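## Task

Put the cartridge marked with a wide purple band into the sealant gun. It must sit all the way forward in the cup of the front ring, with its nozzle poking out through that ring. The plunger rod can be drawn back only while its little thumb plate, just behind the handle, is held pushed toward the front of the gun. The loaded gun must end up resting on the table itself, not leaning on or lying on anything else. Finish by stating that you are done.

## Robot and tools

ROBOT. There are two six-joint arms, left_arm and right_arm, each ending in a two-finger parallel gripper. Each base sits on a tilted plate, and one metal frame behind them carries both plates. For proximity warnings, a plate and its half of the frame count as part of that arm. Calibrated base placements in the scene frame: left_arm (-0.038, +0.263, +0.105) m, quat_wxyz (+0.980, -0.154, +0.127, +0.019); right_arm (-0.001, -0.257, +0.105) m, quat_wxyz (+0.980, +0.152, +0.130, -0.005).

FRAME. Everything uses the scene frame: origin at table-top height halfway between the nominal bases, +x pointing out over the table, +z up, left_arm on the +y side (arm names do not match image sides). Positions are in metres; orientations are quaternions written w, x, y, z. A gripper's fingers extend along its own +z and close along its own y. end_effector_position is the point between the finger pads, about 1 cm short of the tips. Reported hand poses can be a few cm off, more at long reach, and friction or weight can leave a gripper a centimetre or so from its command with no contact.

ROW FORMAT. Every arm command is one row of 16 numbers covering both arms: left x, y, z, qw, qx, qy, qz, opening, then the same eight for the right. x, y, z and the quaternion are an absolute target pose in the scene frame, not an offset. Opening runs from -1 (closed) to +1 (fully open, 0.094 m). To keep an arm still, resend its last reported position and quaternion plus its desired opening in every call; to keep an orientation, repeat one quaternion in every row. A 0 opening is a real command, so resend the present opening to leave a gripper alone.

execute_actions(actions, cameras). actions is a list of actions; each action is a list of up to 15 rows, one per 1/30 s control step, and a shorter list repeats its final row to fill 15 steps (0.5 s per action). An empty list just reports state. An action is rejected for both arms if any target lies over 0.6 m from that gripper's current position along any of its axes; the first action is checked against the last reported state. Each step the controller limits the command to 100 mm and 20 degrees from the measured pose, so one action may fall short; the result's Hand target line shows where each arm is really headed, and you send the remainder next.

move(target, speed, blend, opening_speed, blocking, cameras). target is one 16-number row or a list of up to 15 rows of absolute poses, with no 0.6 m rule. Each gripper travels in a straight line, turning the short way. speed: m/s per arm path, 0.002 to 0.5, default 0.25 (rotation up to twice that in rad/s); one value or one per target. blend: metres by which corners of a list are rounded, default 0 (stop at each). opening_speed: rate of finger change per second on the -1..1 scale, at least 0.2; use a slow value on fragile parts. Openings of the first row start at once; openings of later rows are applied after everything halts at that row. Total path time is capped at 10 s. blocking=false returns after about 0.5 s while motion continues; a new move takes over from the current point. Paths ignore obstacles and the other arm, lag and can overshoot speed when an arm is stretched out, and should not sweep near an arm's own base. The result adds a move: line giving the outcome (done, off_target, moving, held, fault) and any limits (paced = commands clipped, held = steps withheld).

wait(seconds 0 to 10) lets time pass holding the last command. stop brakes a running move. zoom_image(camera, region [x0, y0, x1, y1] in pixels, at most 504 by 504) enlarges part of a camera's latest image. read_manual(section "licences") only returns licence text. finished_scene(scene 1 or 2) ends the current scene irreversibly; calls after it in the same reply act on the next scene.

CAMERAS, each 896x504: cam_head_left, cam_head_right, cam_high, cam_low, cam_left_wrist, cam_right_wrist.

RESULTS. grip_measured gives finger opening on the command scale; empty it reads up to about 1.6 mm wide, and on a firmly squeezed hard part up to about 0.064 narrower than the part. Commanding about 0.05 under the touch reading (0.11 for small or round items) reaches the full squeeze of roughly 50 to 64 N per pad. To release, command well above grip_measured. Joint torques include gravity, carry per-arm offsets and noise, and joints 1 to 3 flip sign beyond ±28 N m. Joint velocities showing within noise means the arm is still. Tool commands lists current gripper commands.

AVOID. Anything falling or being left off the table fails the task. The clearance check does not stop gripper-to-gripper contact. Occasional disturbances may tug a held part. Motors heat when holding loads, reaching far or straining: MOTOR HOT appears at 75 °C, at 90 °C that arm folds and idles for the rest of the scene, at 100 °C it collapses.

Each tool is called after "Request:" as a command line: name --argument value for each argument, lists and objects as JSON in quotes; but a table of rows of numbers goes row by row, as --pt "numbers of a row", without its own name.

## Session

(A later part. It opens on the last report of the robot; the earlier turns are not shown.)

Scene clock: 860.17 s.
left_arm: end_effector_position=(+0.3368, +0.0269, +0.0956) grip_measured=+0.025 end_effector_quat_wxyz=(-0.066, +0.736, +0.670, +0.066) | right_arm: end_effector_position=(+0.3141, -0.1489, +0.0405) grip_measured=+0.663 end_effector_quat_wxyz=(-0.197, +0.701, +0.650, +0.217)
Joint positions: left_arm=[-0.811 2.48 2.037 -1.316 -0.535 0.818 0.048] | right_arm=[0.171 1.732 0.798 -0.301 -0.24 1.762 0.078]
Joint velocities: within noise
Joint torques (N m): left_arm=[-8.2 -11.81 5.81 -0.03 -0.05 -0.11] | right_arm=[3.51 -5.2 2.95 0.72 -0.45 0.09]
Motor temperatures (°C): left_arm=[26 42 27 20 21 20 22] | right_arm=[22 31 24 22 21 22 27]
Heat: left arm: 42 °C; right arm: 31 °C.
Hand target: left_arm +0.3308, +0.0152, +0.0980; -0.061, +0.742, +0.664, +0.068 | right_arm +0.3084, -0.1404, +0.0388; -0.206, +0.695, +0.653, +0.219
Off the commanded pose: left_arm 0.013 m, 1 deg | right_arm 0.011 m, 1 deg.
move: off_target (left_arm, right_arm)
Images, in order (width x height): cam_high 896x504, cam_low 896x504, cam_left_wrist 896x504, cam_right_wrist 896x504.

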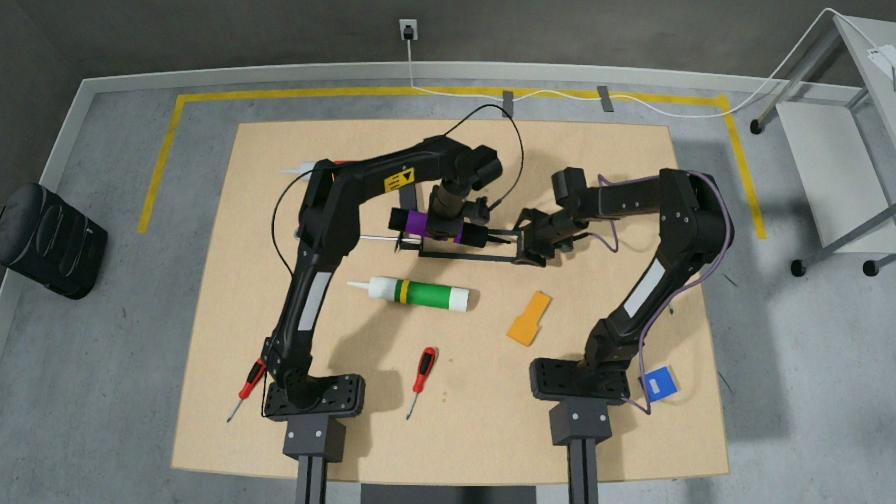

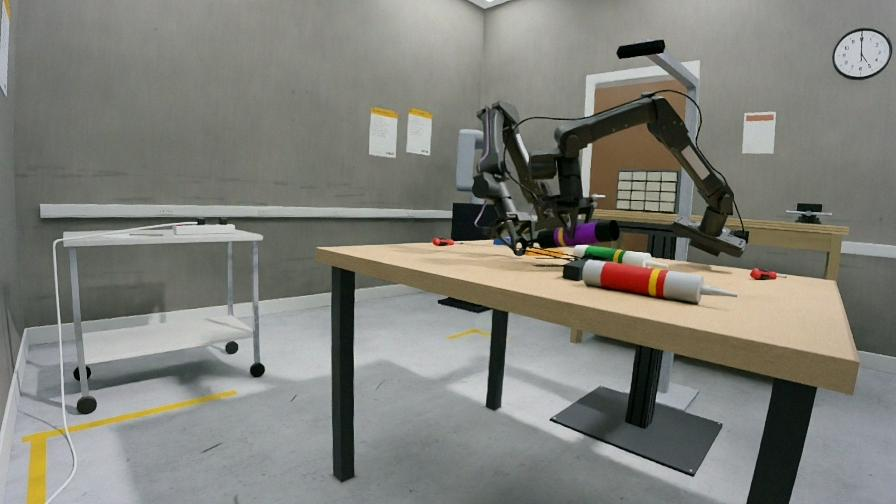

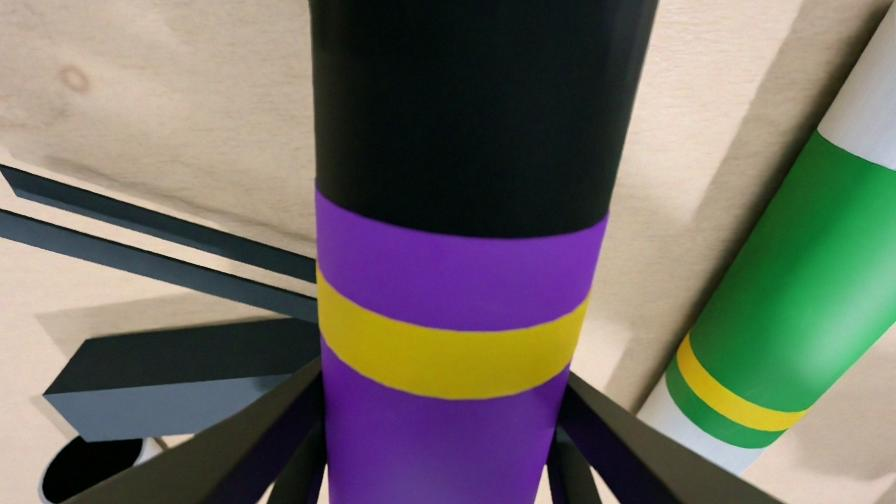

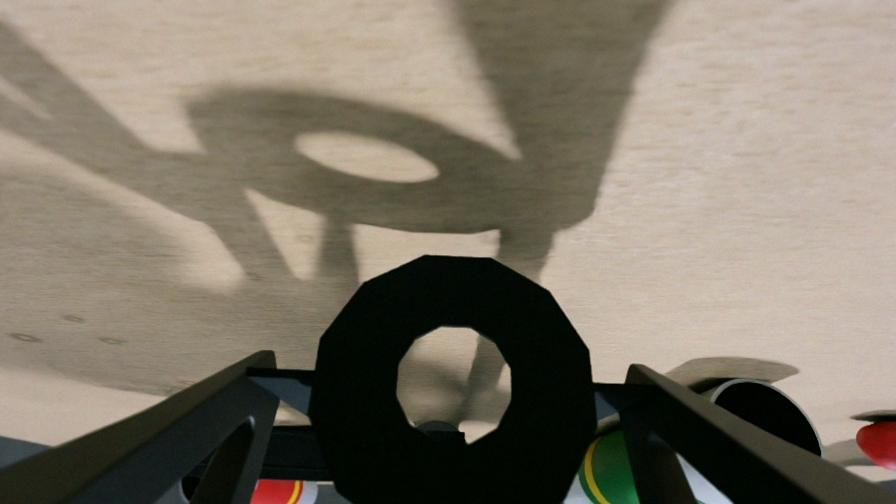

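Request:
move --pt "0.328 0.007 0.084 -0.0616 0.7354 0.6715 0.0675 -0.25 0.3085 -0.140 0.0386 -0.2059 0.6952 0.6529 0.2191 0.45" --speed 0.04 --cameras '["cam_high","cam_low","cam_left_wrist","cam_right_wrist"]'

Request:
zoom_image --camera "cam_high" --region '[380, 180, 560, 290]'

Request:
zoom_image --camera "cam_right_wrist" --region '[300, 240, 620, 500]'

Scene clock: 872.87 s.
left_arm: end_effector_position=(+0.3349, +0.0202, +0.0814) grip_measured=+0.025 end_effector_quat_wxyz=(-0.067, +0.729, +0.678, +0.066) | right_arm: end_effector_position=(+0.3141, -0.1489, +0.0405) grip_measured=+0.663 end_effector_quat_wxyz=(-0.197, +0.701, +0.650, +0.217)
Joint positions: left_arm=[-0.811 2.514 2.037 -1.286 -0.535 0.796 0.048] | right_arm=[0.171 1.732 0.798 -0.301 -0.24 1.762 0.078]
Joint velocities: within noise
Joint torques (N m): left_arm=[-8.5 -11.92 5.81 -0.03 -0.03 -0.11] | right_arm=[3.54 -5.22 2.95 0.72 -0.45 0.09]
Motor temperatures (°C): left_arm=[26 39 27 20 21 20 22] | right_arm=[22 31 24 22 21 22 27]
Heat: left arm: 39 °C; right arm: 31 °C.
Hand target: left_arm +0.3279, +0.0073, +0.0840; -0.061, +0.735, +0.672, +0.067 | right_arm +0.3084, -0.1404, +0.0388; -0.206, +0.695, +0.653, +0.219
Off the commanded pose: left_arm 0.015 m, 1 deg | right_arm 0.011 m, 1 deg.
move: off_target (left_arm, right_arm)
Images, in order (width x height): cam_high 896x504, cam_low 896x504, cam_left_wrist 896x504, cam_right_wrist 896x504.

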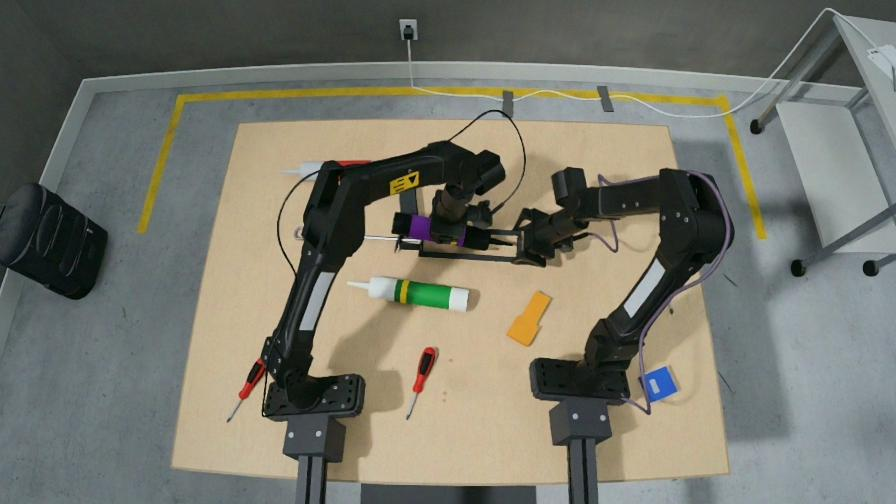

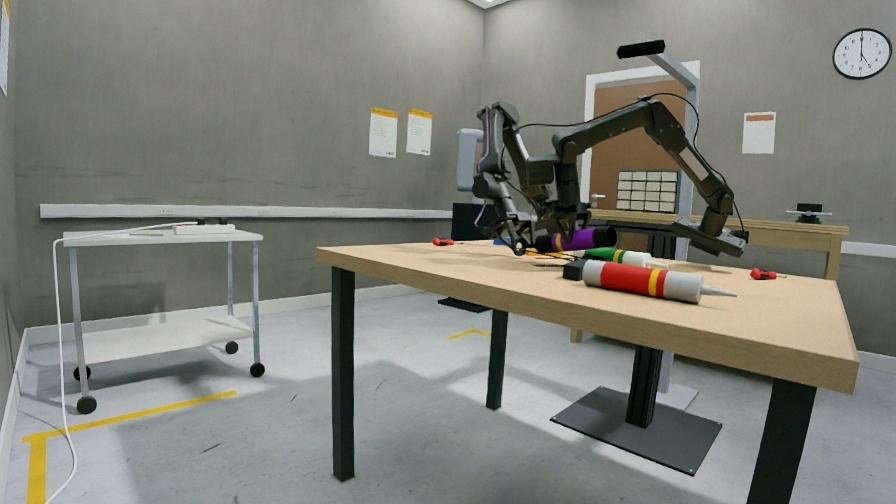

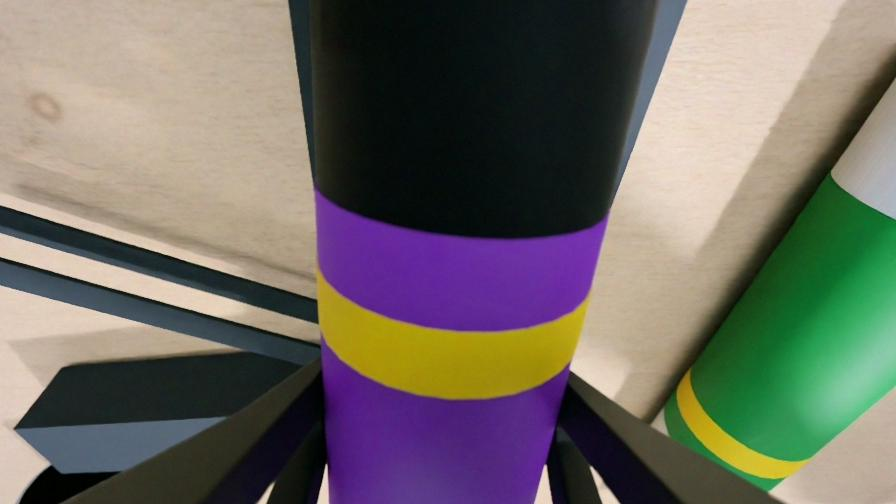

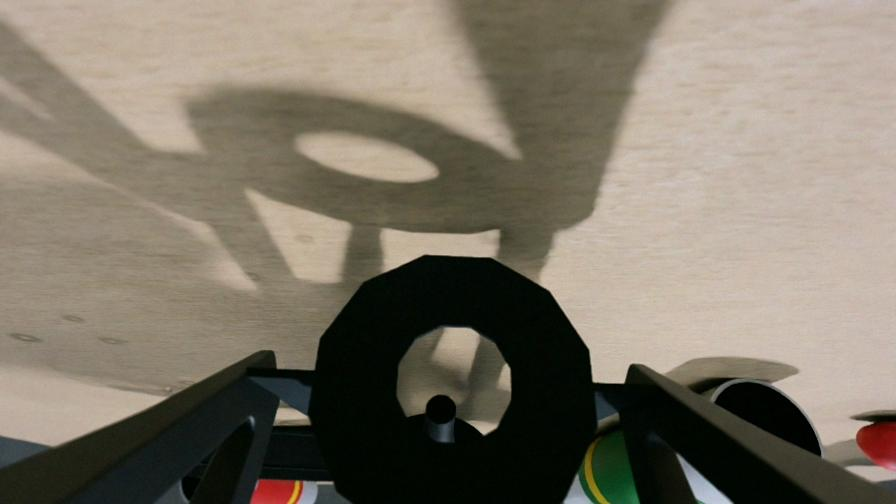

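Scaled by 2.800 from the camera's 896x504 image, which has a finer 1280x720 frame.

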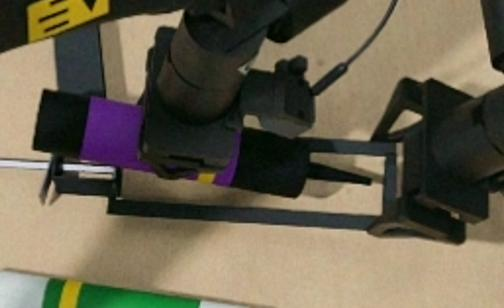

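Scaled by 1.575 from the camera's 896x504 image, which has a finer 1280x720 frame.

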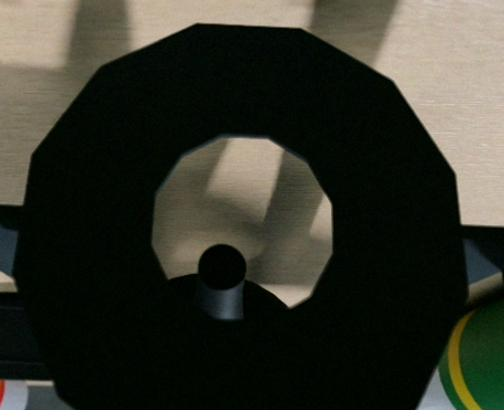

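Request:
move --pt "0.3315 0.007 0.079 -0.0604 0.7470 0.6585 0.0686 -0.25 0.3085 -0.140 0.0386 -0.2059 0.6952 0.6529 0.2191 0.45" --speed 0.03 --cameras '["cam_left_wrist","cam_right_wrist"]'

Request:
zoom_image --camera "cam_right_wrist" --region '[300, 240, 620, 500]'

Scene clock: 915.37 s.
left_arm: end_effector_position=(+0.3362, +0.0170, +0.0784) grip_measured=+0.025 end_effector_quat_wxyz=(-0.063, +0.735, +0.672, +0.066) | right_arm: end_effector_position=(+0.3141, -0.1489, +0.0405) grip_measured=+0.663 end_effector_quat_wxyz=(-0.197, +0.701, +0.650, +0.217)
Joint positions: left_arm=[-0.811 2.52 2.037 -1.268 -0.535 0.818 0.048] | right_arm=[0.171 1.732 0.798 -0.301 -0.24 1.762 0.078]
Joint velocities: within noise
Joint torques (N m): left_arm=[-7.77 -11.81 5.85 0 -0.09 0.1] | right_arm=[3.51 -5.22 2.95 0.72 -0.44 0.09]
Motor temperatures (°C): left_arm=[27 37 26 20 21 20 22] | right_arm=[22 31 24 23 21 22 27]
Heat: left arm: 37 °C; right arm: 31 °C.
Hand target: left_arm +0.3313, +0.0072, +0.0790; -0.060, +0.747, +0.658, +0.069 | right_arm +0.3084, -0.1404, +0.0388; -0.206, +0.695, +0.653, +0.219
Off the commanded pose: left_arm 0.011 m, 2 deg | right_arm 0.011 m, 1 deg.
move: off_target (left_arm, right_arm)
Images, in order (width x height): cam_left_wrist 896x504, cam_right_wrist 896x504.

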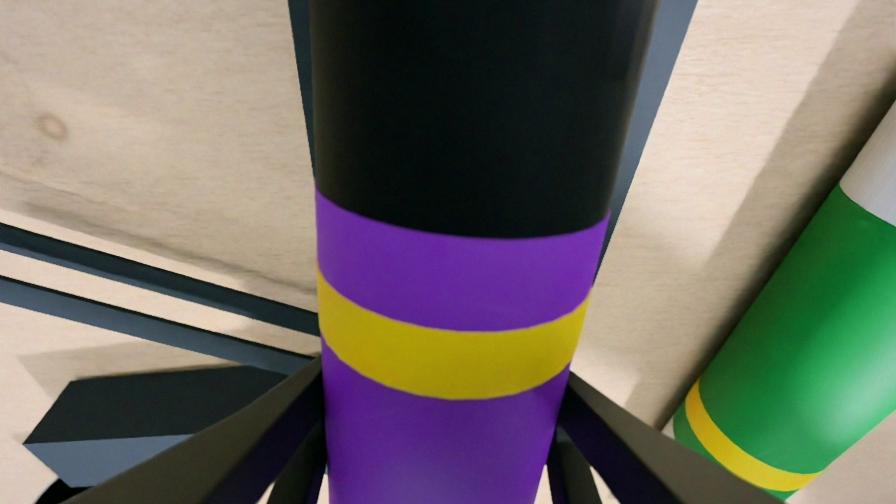

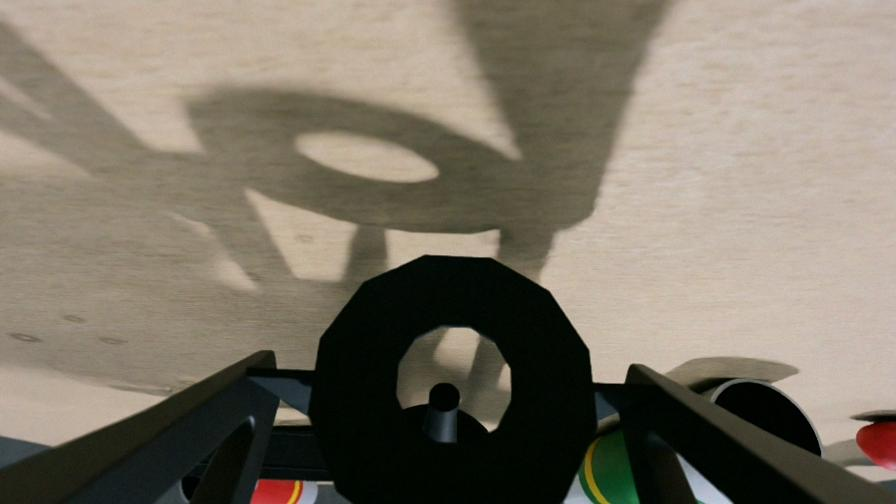

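Scaled by 1.575 from the camera's 896x504 image, which has a finer 1280x720 frame.

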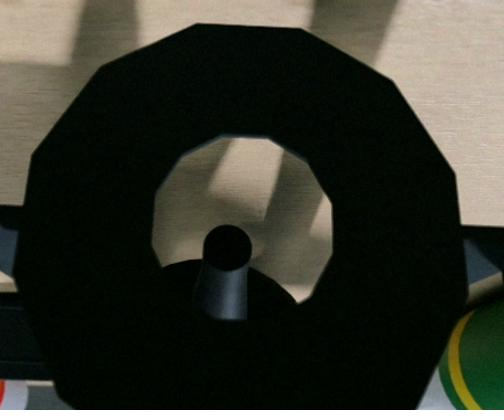

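Request:
move --pt "0.329 -0.013 0.081 -0.0600 0.7515 0.6533 0.0690 -0.25 0.3085 -0.140 0.0386 -0.2059 0.6952 0.6529 0.2191 0.45" --speed 0.03 --cameras '["cam_left_wrist","cam_right_wrist"]'

Request:
zoom_image --camera "cam_right_wrist" --region '[300, 240, 620, 500]'

Scene clock: 926.97 s.
left_arm: end_effector_position=(+0.3352, -0.0010, +0.0750) grip_measured=+0.025 end_effector_quat_wxyz=(-0.063, +0.744, +0.661, +0.067) | right_arm: end_effector_position=(+0.3141, -0.1489, +0.0405) grip_measured=+0.663 end_effector_quat_wxyz=(-0.197, +0.701, +0.650, +0.217)
Joint positions: left_arm=[-0.835 2.593 2.137 -1.308 -0.535 0.818 0.048] | right_arm=[0.171 1.732 0.798 -0.301 -0.24 1.762 0.078]
Joint velocities: within noise
Joint torques (N m): left_arm=[-8.62 -12.03 7.5 -0.22 -0.05 -0.09] | right_arm=[3.52 -5.22 2.95 0.72 -0.45 0.09]
Motor temperatures (°C): left_arm=[27 38 27 20 21 20 22] | right_arm=[22 31 24 23 21 22 27]
Heat: left arm: 38 °C; right arm: 31 °C.
Hand target: left_arm +0.3288, -0.0126, +0.0809; -0.059, +0.752, +0.653, +0.069 | right_arm +0.3084, -0.1404, +0.0388; -0.206, +0.695, +0.653, +0.219
Off the commanded pose: left_arm 0.015 m, 1 deg | right_arm 0.011 m, 1 deg.
move: off_target (left_arm, right_arm)
Images, in order (width x height): cam_left_wrist 896x504, cam_right_wrist 896x504.

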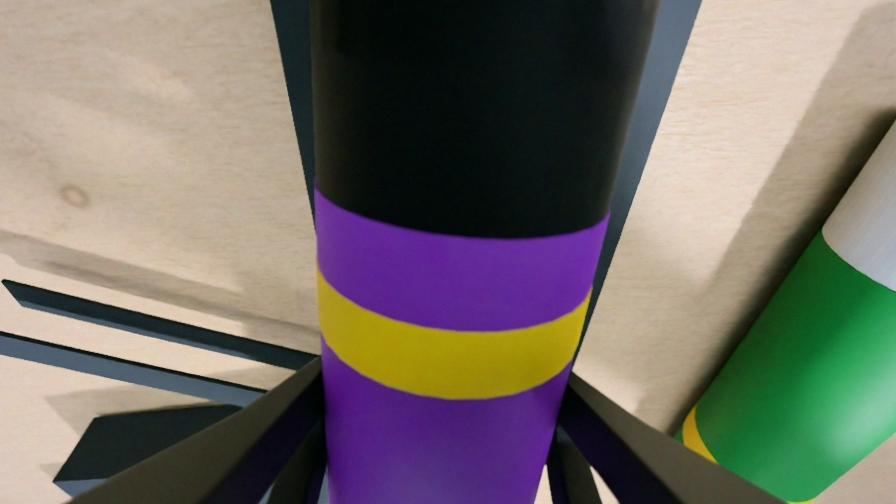

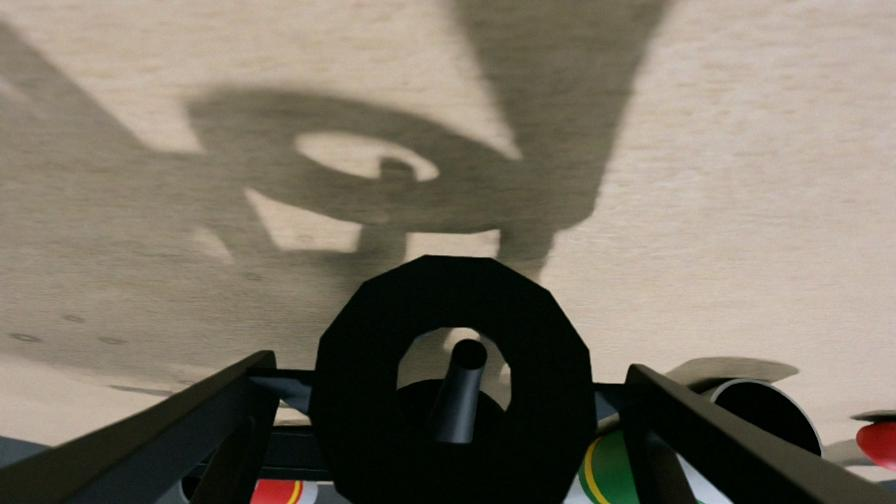

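Scaled by 1.575 from the camera's 896x504 image, which has a finer 1280x720 frame.

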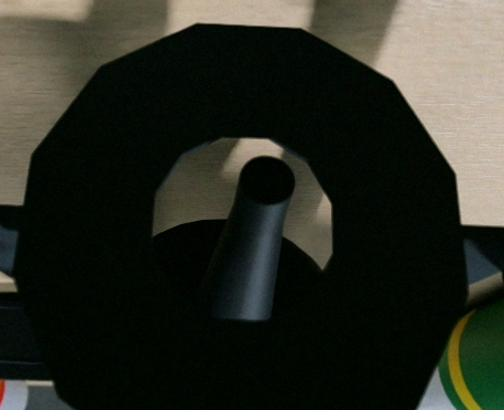

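Request:
move --pt "0.3293 -0.036 0.0795 -0.0602 0.7486 0.6565 0.0688 -0.25 0.3085 -0.140 0.0386 -0.2059 0.6952 0.6529 0.2191 0.45" --speed 0.03 --cameras '["cam_high","cam_left_wrist","cam_right_wrist"]'

Request:
zoom_image --camera "cam_right_wrist" --region '[300, 240, 620, 500]'

Request:
zoom_image --camera "cam_high" --region '[380, 180, 560, 290]'

Scene clock: 947.57 s.
left_arm: end_effector_position=(+0.3358, -0.0239, +0.0735) grip_measured=+0.025 end_effector_quat_wxyz=(-0.065, +0.744, +0.662, +0.065) | right_arm: end_effector_position=(+0.3141, -0.1489, +0.0405) grip_measured=+0.663 end_effector_quat_wxyz=(-0.197, +0.701, +0.650, +0.217)
Joint positions: left_arm=[-0.862 2.717 2.342 -1.409 -0.526 0.785 0.048] | right_arm=[0.171 1.732 0.798 -0.301 -0.24 1.762 0.078]
Joint velocities: within noise
Joint torques (N m): left_arm=[-8.85 -12.6 7.6 -0.19 -0.08 -0.14] | right_arm=[3.52 -5.22 2.95 0.72 -0.45 0.09]
Motor temperatures (°C): left_arm=[27 39 28 20 20 20 22] | right_arm=[22 31 24 23 21 22 28]
Heat: left arm: 39 °C; right arm: 31 °C.
Hand target: left_arm +0.3292, -0.0357, +0.0795; -0.059, +0.749, +0.657, +0.069 | right_arm +0.3084, -0.1404, +0.0388; -0.206, +0.695, +0.653, +0.219
Off the commanded pose: left_arm 0.015 m, 1 deg | right_arm 0.011 m, 1 deg.
move: off_target (left_arm, right_arm)
Images, in order (width x height): cam_high 896x504, cam_left_wrist 896x504, cam_right_wrist 896x504.

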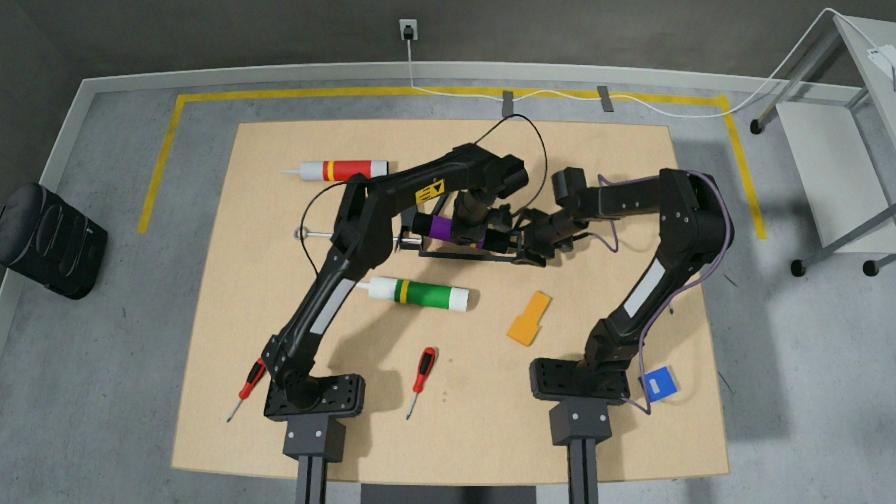

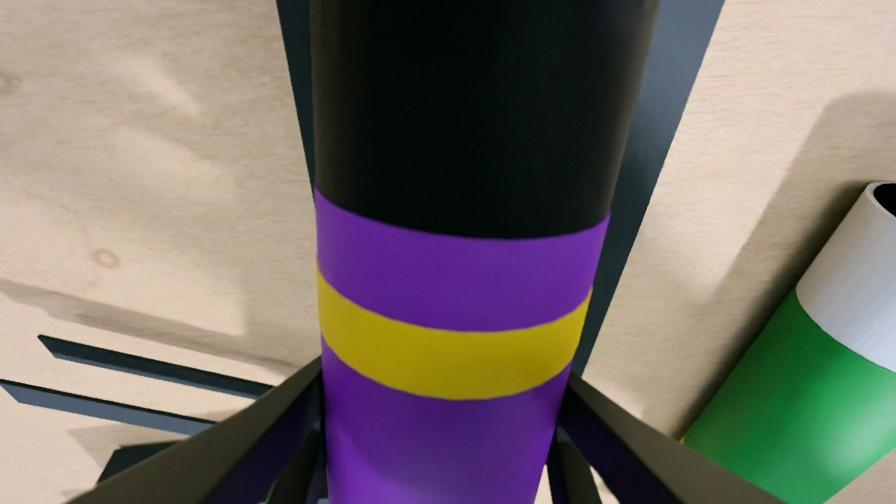

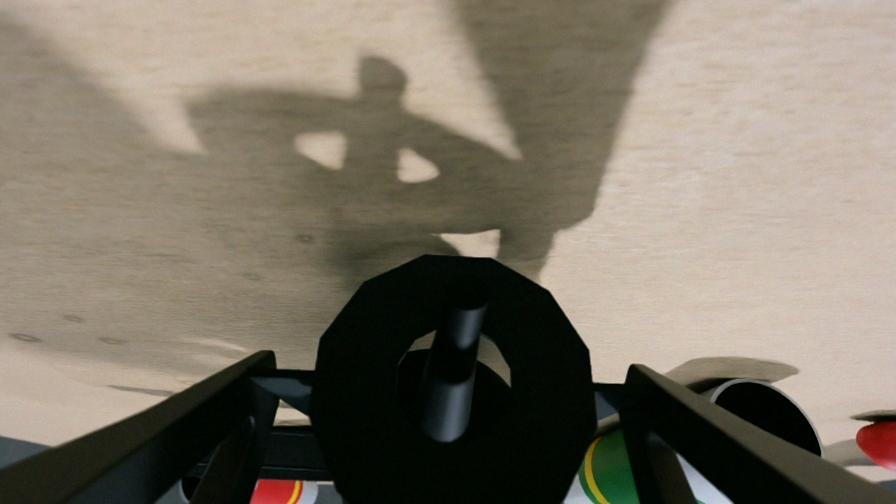

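Scaled by 1.575 from the camera's 896x504 image, which has a finer 1280x720 frame.

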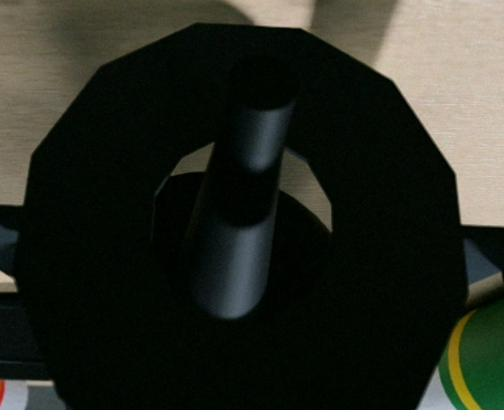

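Scaled by 2.800 from the camera's 896x504 image, which has a finer 1280x720 frame.

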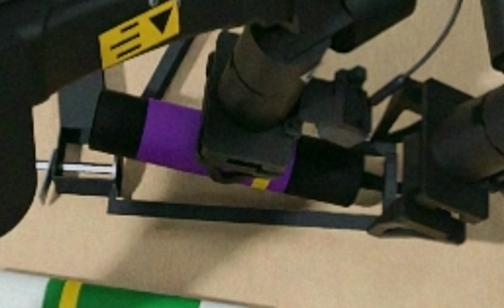

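Request:
move --pt "0.3288 -0.0435 0.0755 -0.0602 0.7486 0.6565 0.0688 -0.25 0.3085 -0.140 0.0386 -0.2059 0.6952 0.6529 0.2191 0.45" --speed 0.03 --cameras '["cam_high","cam_left_wrist","cam_right_wrist"]'

Request:
zoom_image --camera "cam_right_wrist" --region '[300, 240, 620, 500]'

Request:
zoom_image --camera "cam_high" --region '[380, 180, 560, 290]'

Scene clock: 965.50 s.
left_arm: end_effector_position=(+0.3345, -0.0307, +0.0693) grip_measured=+0.025 end_effector_quat_wxyz=(-0.068, +0.745, +0.660, +0.064) | right_arm: end_effector_position=(+0.3141, -0.1489, +0.0405) grip_measured=+0.663 end_effector_quat_wxyz=(-0.197, +0.701, +0.650, +0.217)
Joint positions: left_arm=[-0.868 2.763 2.408 -1.438 -0.522 0.779 0.048] | right_arm=[0.171 1.732 0.798 -0.301 -0.24 1.762 0.078]
Joint velocities: within noise
Joint torques (N m): left_arm=[-8.94 -12.75 7.68 -0.16 -0.1 -0.17] | right_arm=[3.52 -5.2 2.93 0.72 -0.45 0.09]
Motor temperatures (°C): left_arm=[28 40 28 20 20 20 23] | right_arm=[23 31 24 23 21 22 28]
Heat: left arm: 40 °C; right arm: 31 °C.
Hand target: left_arm +0.3285, -0.0431, +0.0753; -0.059, +0.749, +0.657, +0.069 | right_arm +0.3084, -0.1404, +0.0388; -0.206, +0.695, +0.653, +0.219
Off the commanded pose: left_arm 0.015 m, 1 deg | right_arm 0.011 m, 1 deg.
move: off_target (left_arm, right_arm)
Images, in order (width x height): cam_high 896x504, cam_left_wrist 896x504, cam_right_wrist 896x504.

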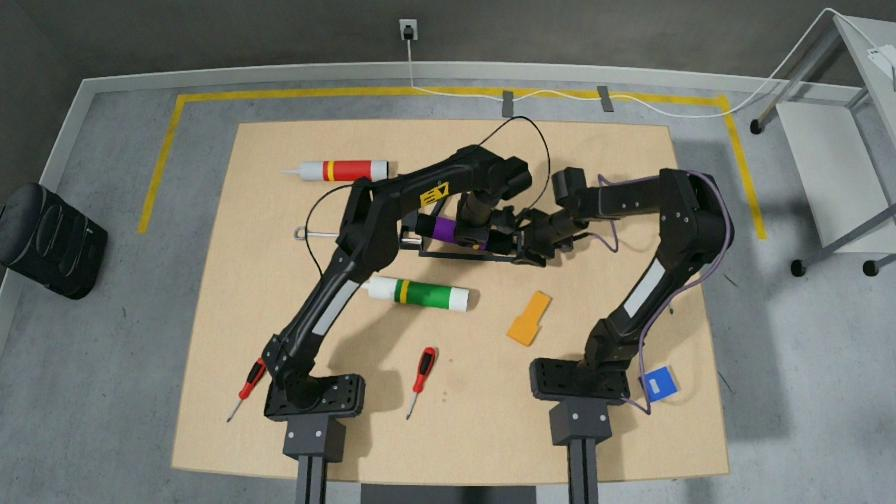

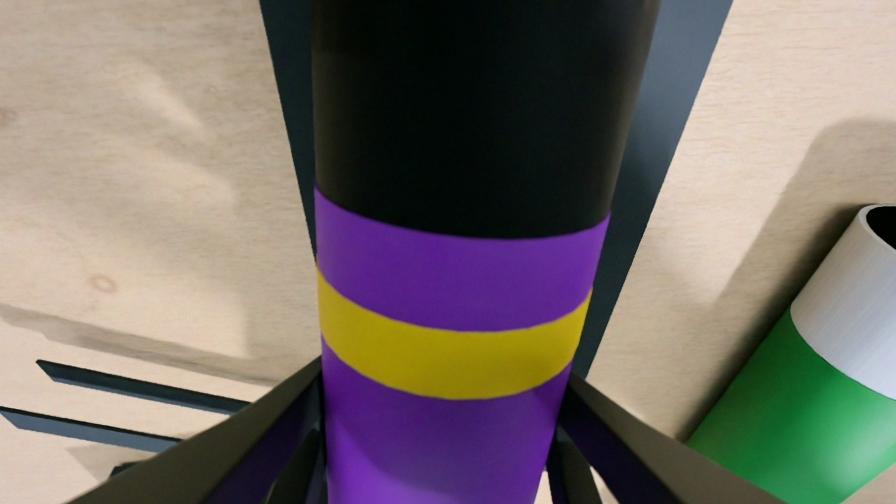

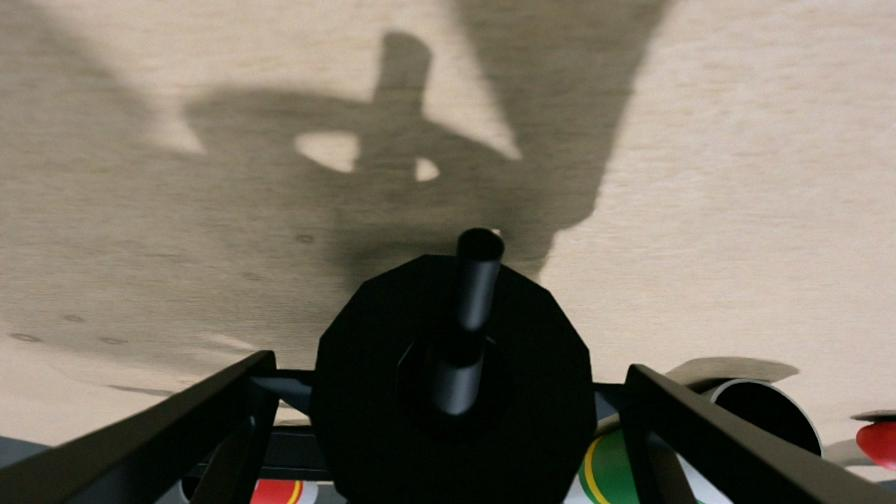

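Scaled by 1.575 from the camera's 896x504 image, which has a finer 1280x720 frame.

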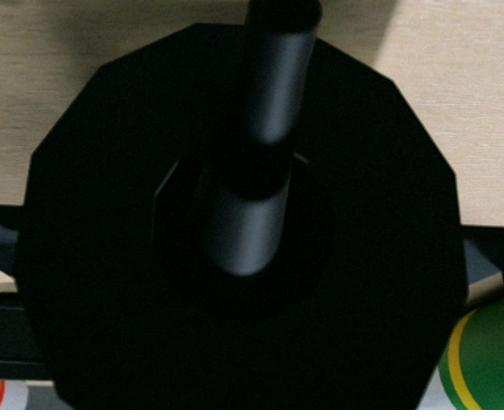

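Scaled by 2.800 from the camera's 896x504 image, which has a finer 1280x720 frame.

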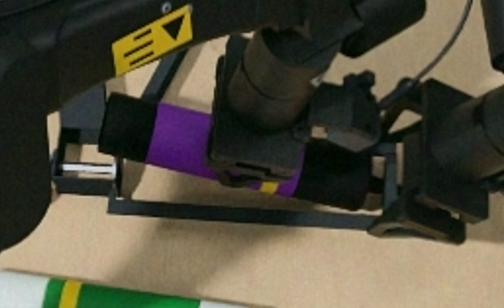

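Request:
move --pt "0.3298 -0.052 0.0735 -0.0602 0.7486 0.6565 0.0688 -0.25 0.3085 -0.140 0.0386 -0.2059 0.6952 0.6529 0.2191 0.45" --speed 0.03 --cameras '["cam_high","cam_low","cam_right_wrist"]'

Request:
zoom_image --camera "cam_right_wrist" --region '[300, 200, 620, 460]'

Request:
zoom_image --camera "cam_high" --region '[380, 180, 560, 290]'

Request:
zoom_image --camera "cam_low" --region '[480, 200, 660, 290]'

Scene clock: 983.73 s.
left_arm: end_effector_position=(+0.3341, -0.0393, +0.0681) grip_measured=+0.025 end_effector_quat_wxyz=(-0.070, +0.747, +0.658, +0.062) | right_arm: end_effector_position=(+0.3142, -0.1488, +0.0406) grip_measured=+0.663 end_effector_quat_wxyz=(-0.197, +0.701, +0.650, +0.217)
Joint positions: left_arm=[-0.877 2.832 2.529 -1.501 -0.516 0.774 0.048] | right_arm=[0.171 1.732 0.798 -0.301 -0.24 1.762 0.078]
Joint velocities: within noise
Joint torques (N m): left_arm=[-8.81 -12.94 7.68 -0.1 -0.13 -0.2] | right_arm=[3.52 -5.2 2.93 0.71 -0.44 0.09]
Motor temperatures (°C): left_arm=[28 43 28 20 20 20 23] | right_arm=[23 31 24 23 21 22 28]
Heat: left arm: 43 °C; right arm: 31 °C.
Hand target: left_arm +0.3295, -0.0517, +0.0735; -0.058, +0.749, +0.657, +0.069 | right_arm +0.3084, -0.1403, +0.0388; -0.206, +0.695, +0.653, +0.219
Off the commanded pose: left_arm 0.014 m, 1 deg | right_arm 0.011 m, 1 deg.
move: off_target (left_arm, right_arm)
Images, in order (width x height): cam_high 896x504, cam_low 896x504, cam_right_wrist 896x504.

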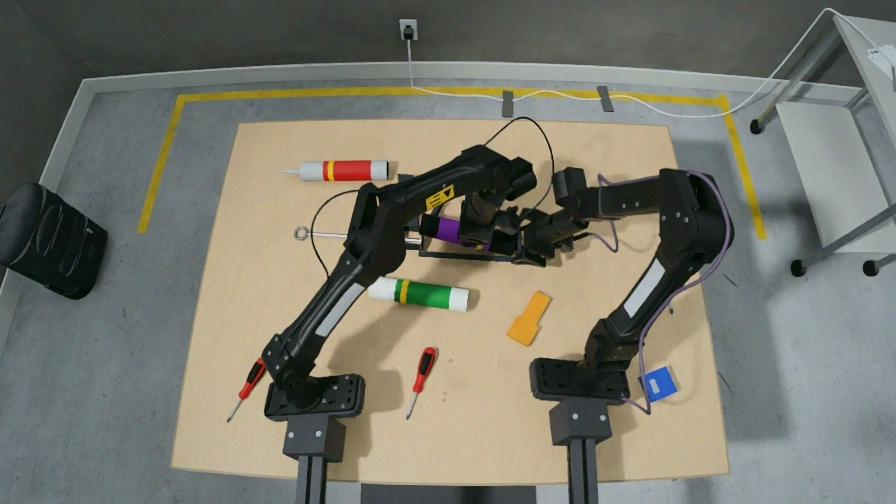

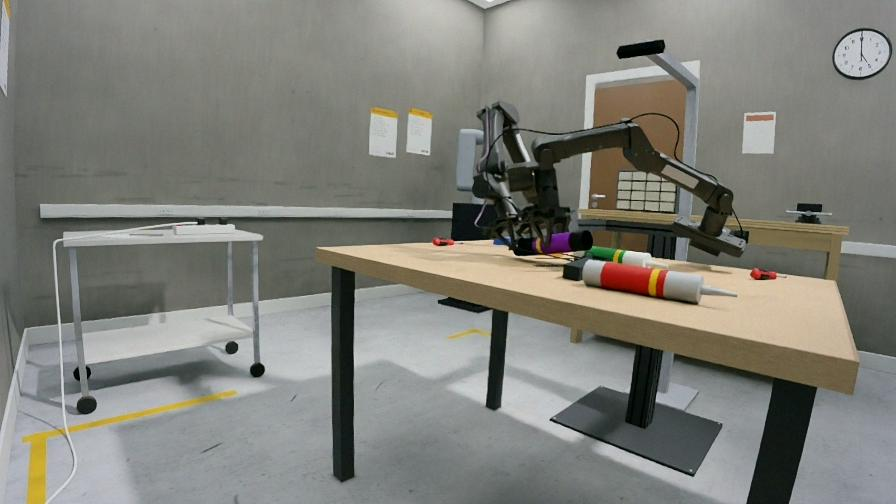

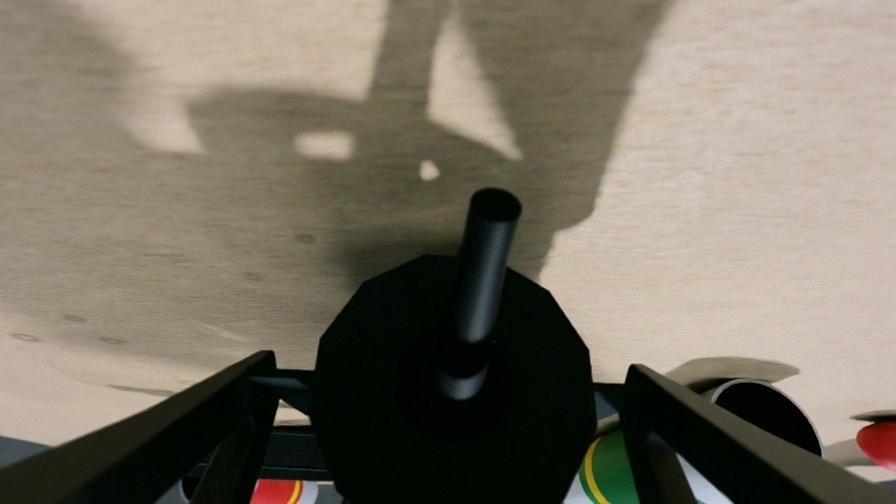

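Scaled by 1.575 from the camera's 896x504 image, which has a finer 1280x720 frame.

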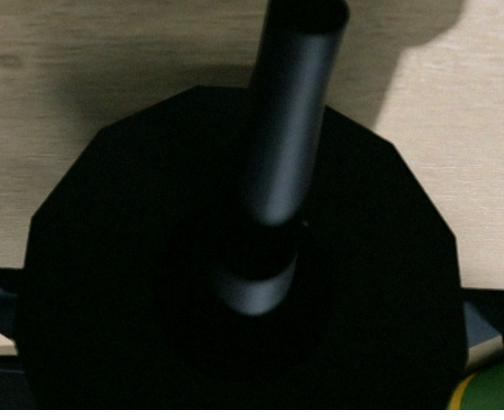

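Scaled by 2.800 from the camera's 896x504 image, which has a finer 1280x720 frame.

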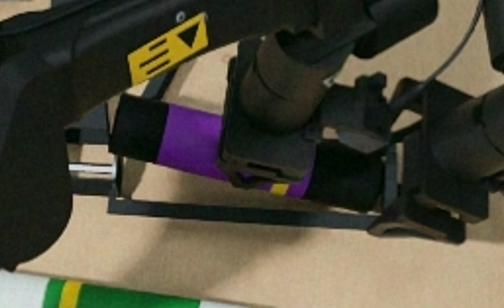

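Scaled by 2.800 from the camera's 896x504 image, which has a finer 1280x720 frame.

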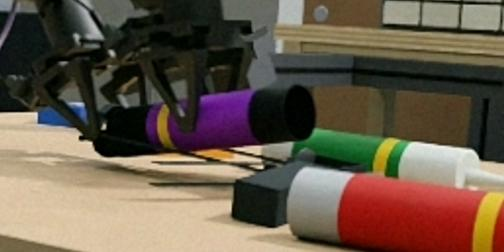

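Request:
move --pt "0.3318 -0.0555 0.0725 -0.0602 0.7486 0.6565 0.0688 -0.25 0.3085 -0.140 0.0386 -0.2059 0.6952 0.6529 0.2191 0.45" --speed 0.03 --cameras '["cam_high","cam_low","cam_right_wrist"]'

Request:
zoom_image --camera "cam_right_wrist" --region '[300, 180, 620, 440]'

Request:
zoom_image --camera "cam_high" --region '[400, 190, 540, 280]'

Request:
zoom_image --camera "cam_low" --region '[500, 210, 640, 290]'

Scene clock: 1002.13 s.
left_arm: end_effector_position=(+0.3347, -0.0415, +0.0677) grip_measured=+0.025 end_effector_quat_wxyz=(-0.074, +0.748, +0.657, +0.060) | right_arm: end_effector_position=(+0.3143, -0.1488, +0.0406) grip_measured=+0.663 end_effector_quat_wxyz=(-0.197, +0.701, +0.650, +0.218)
Joint positions: left_arm=[-0.877 2.878 2.617 -1.551 -0.512 0.774 0.048] | right_arm=[0.171 1.732 0.798 -0.3 -0.24 1.762 0.078]
Joint velocities: within noise
Joint torques (N m): left_arm=[-8.94 -13 7.75 -0.02 -0.16 -0.2] | right_arm=[3.52 -5.2 2.93 0.71 -0.45 0.09]
Motor temperatures (°C): left_arm=[28 43 29 20 21 20 23] | right_arm=[23 31 24 23 21 22 28]
Heat: left arm: 43 °C; right arm: 31 °C.
Hand target: left_arm +0.3313, -0.0551, +0.0726; -0.058, +0.749, +0.657, +0.068 | right_arm +0.3084, -0.1403, +0.0388; -0.206, +0.695, +0.653, +0.219
Off the commanded pose: left_arm 0.015 m, 2 deg | right_arm 0.011 m, 1 deg.
move: off_target (left_arm, right_arm)
Images, in order (width x height): cam_high 896x504, cam_low 896x504, cam_right_wrist 896x504.

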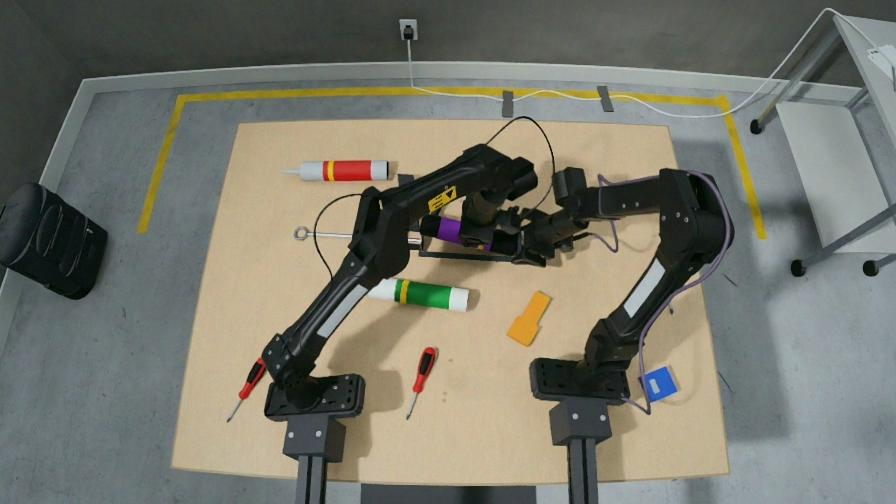

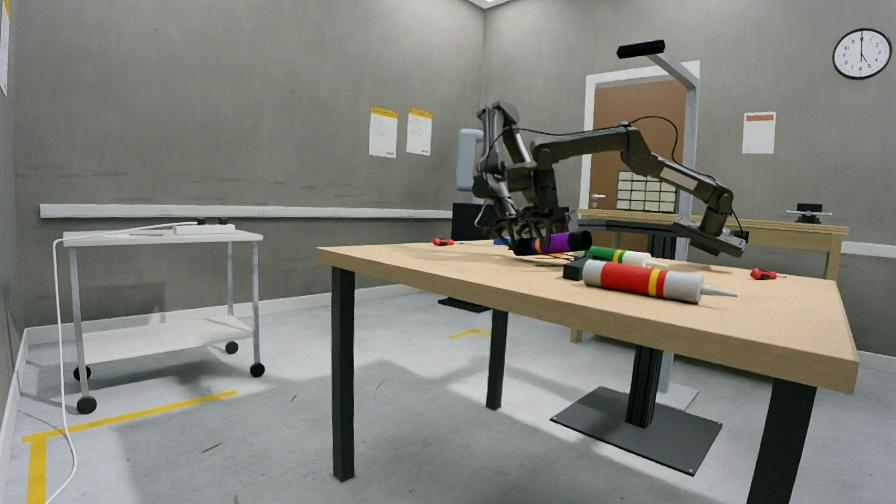

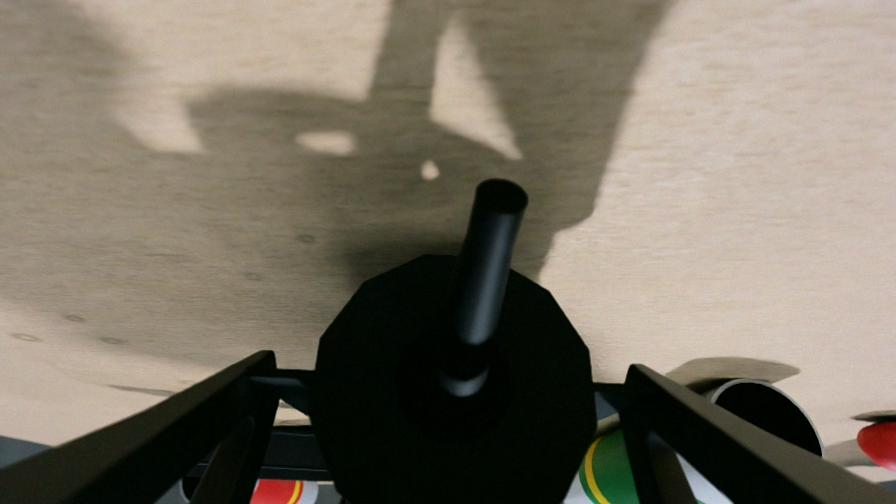

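Scaled by 1.575 from the camera's 896x504 image, which has a finer 1280x720 frame.

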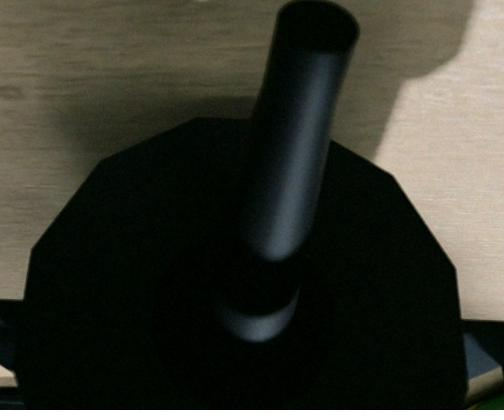

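Scaled by 3.600 from the camera's 896x504 image, which has a finer 1280x720 frame.

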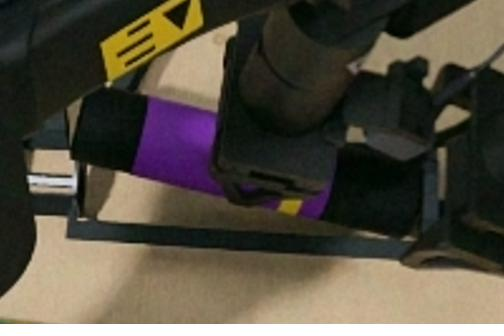

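Scaled by 3.600 from the camera's 896x504 image, which has a finer 1280x720 frame.

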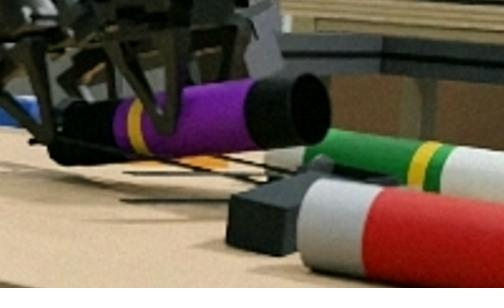

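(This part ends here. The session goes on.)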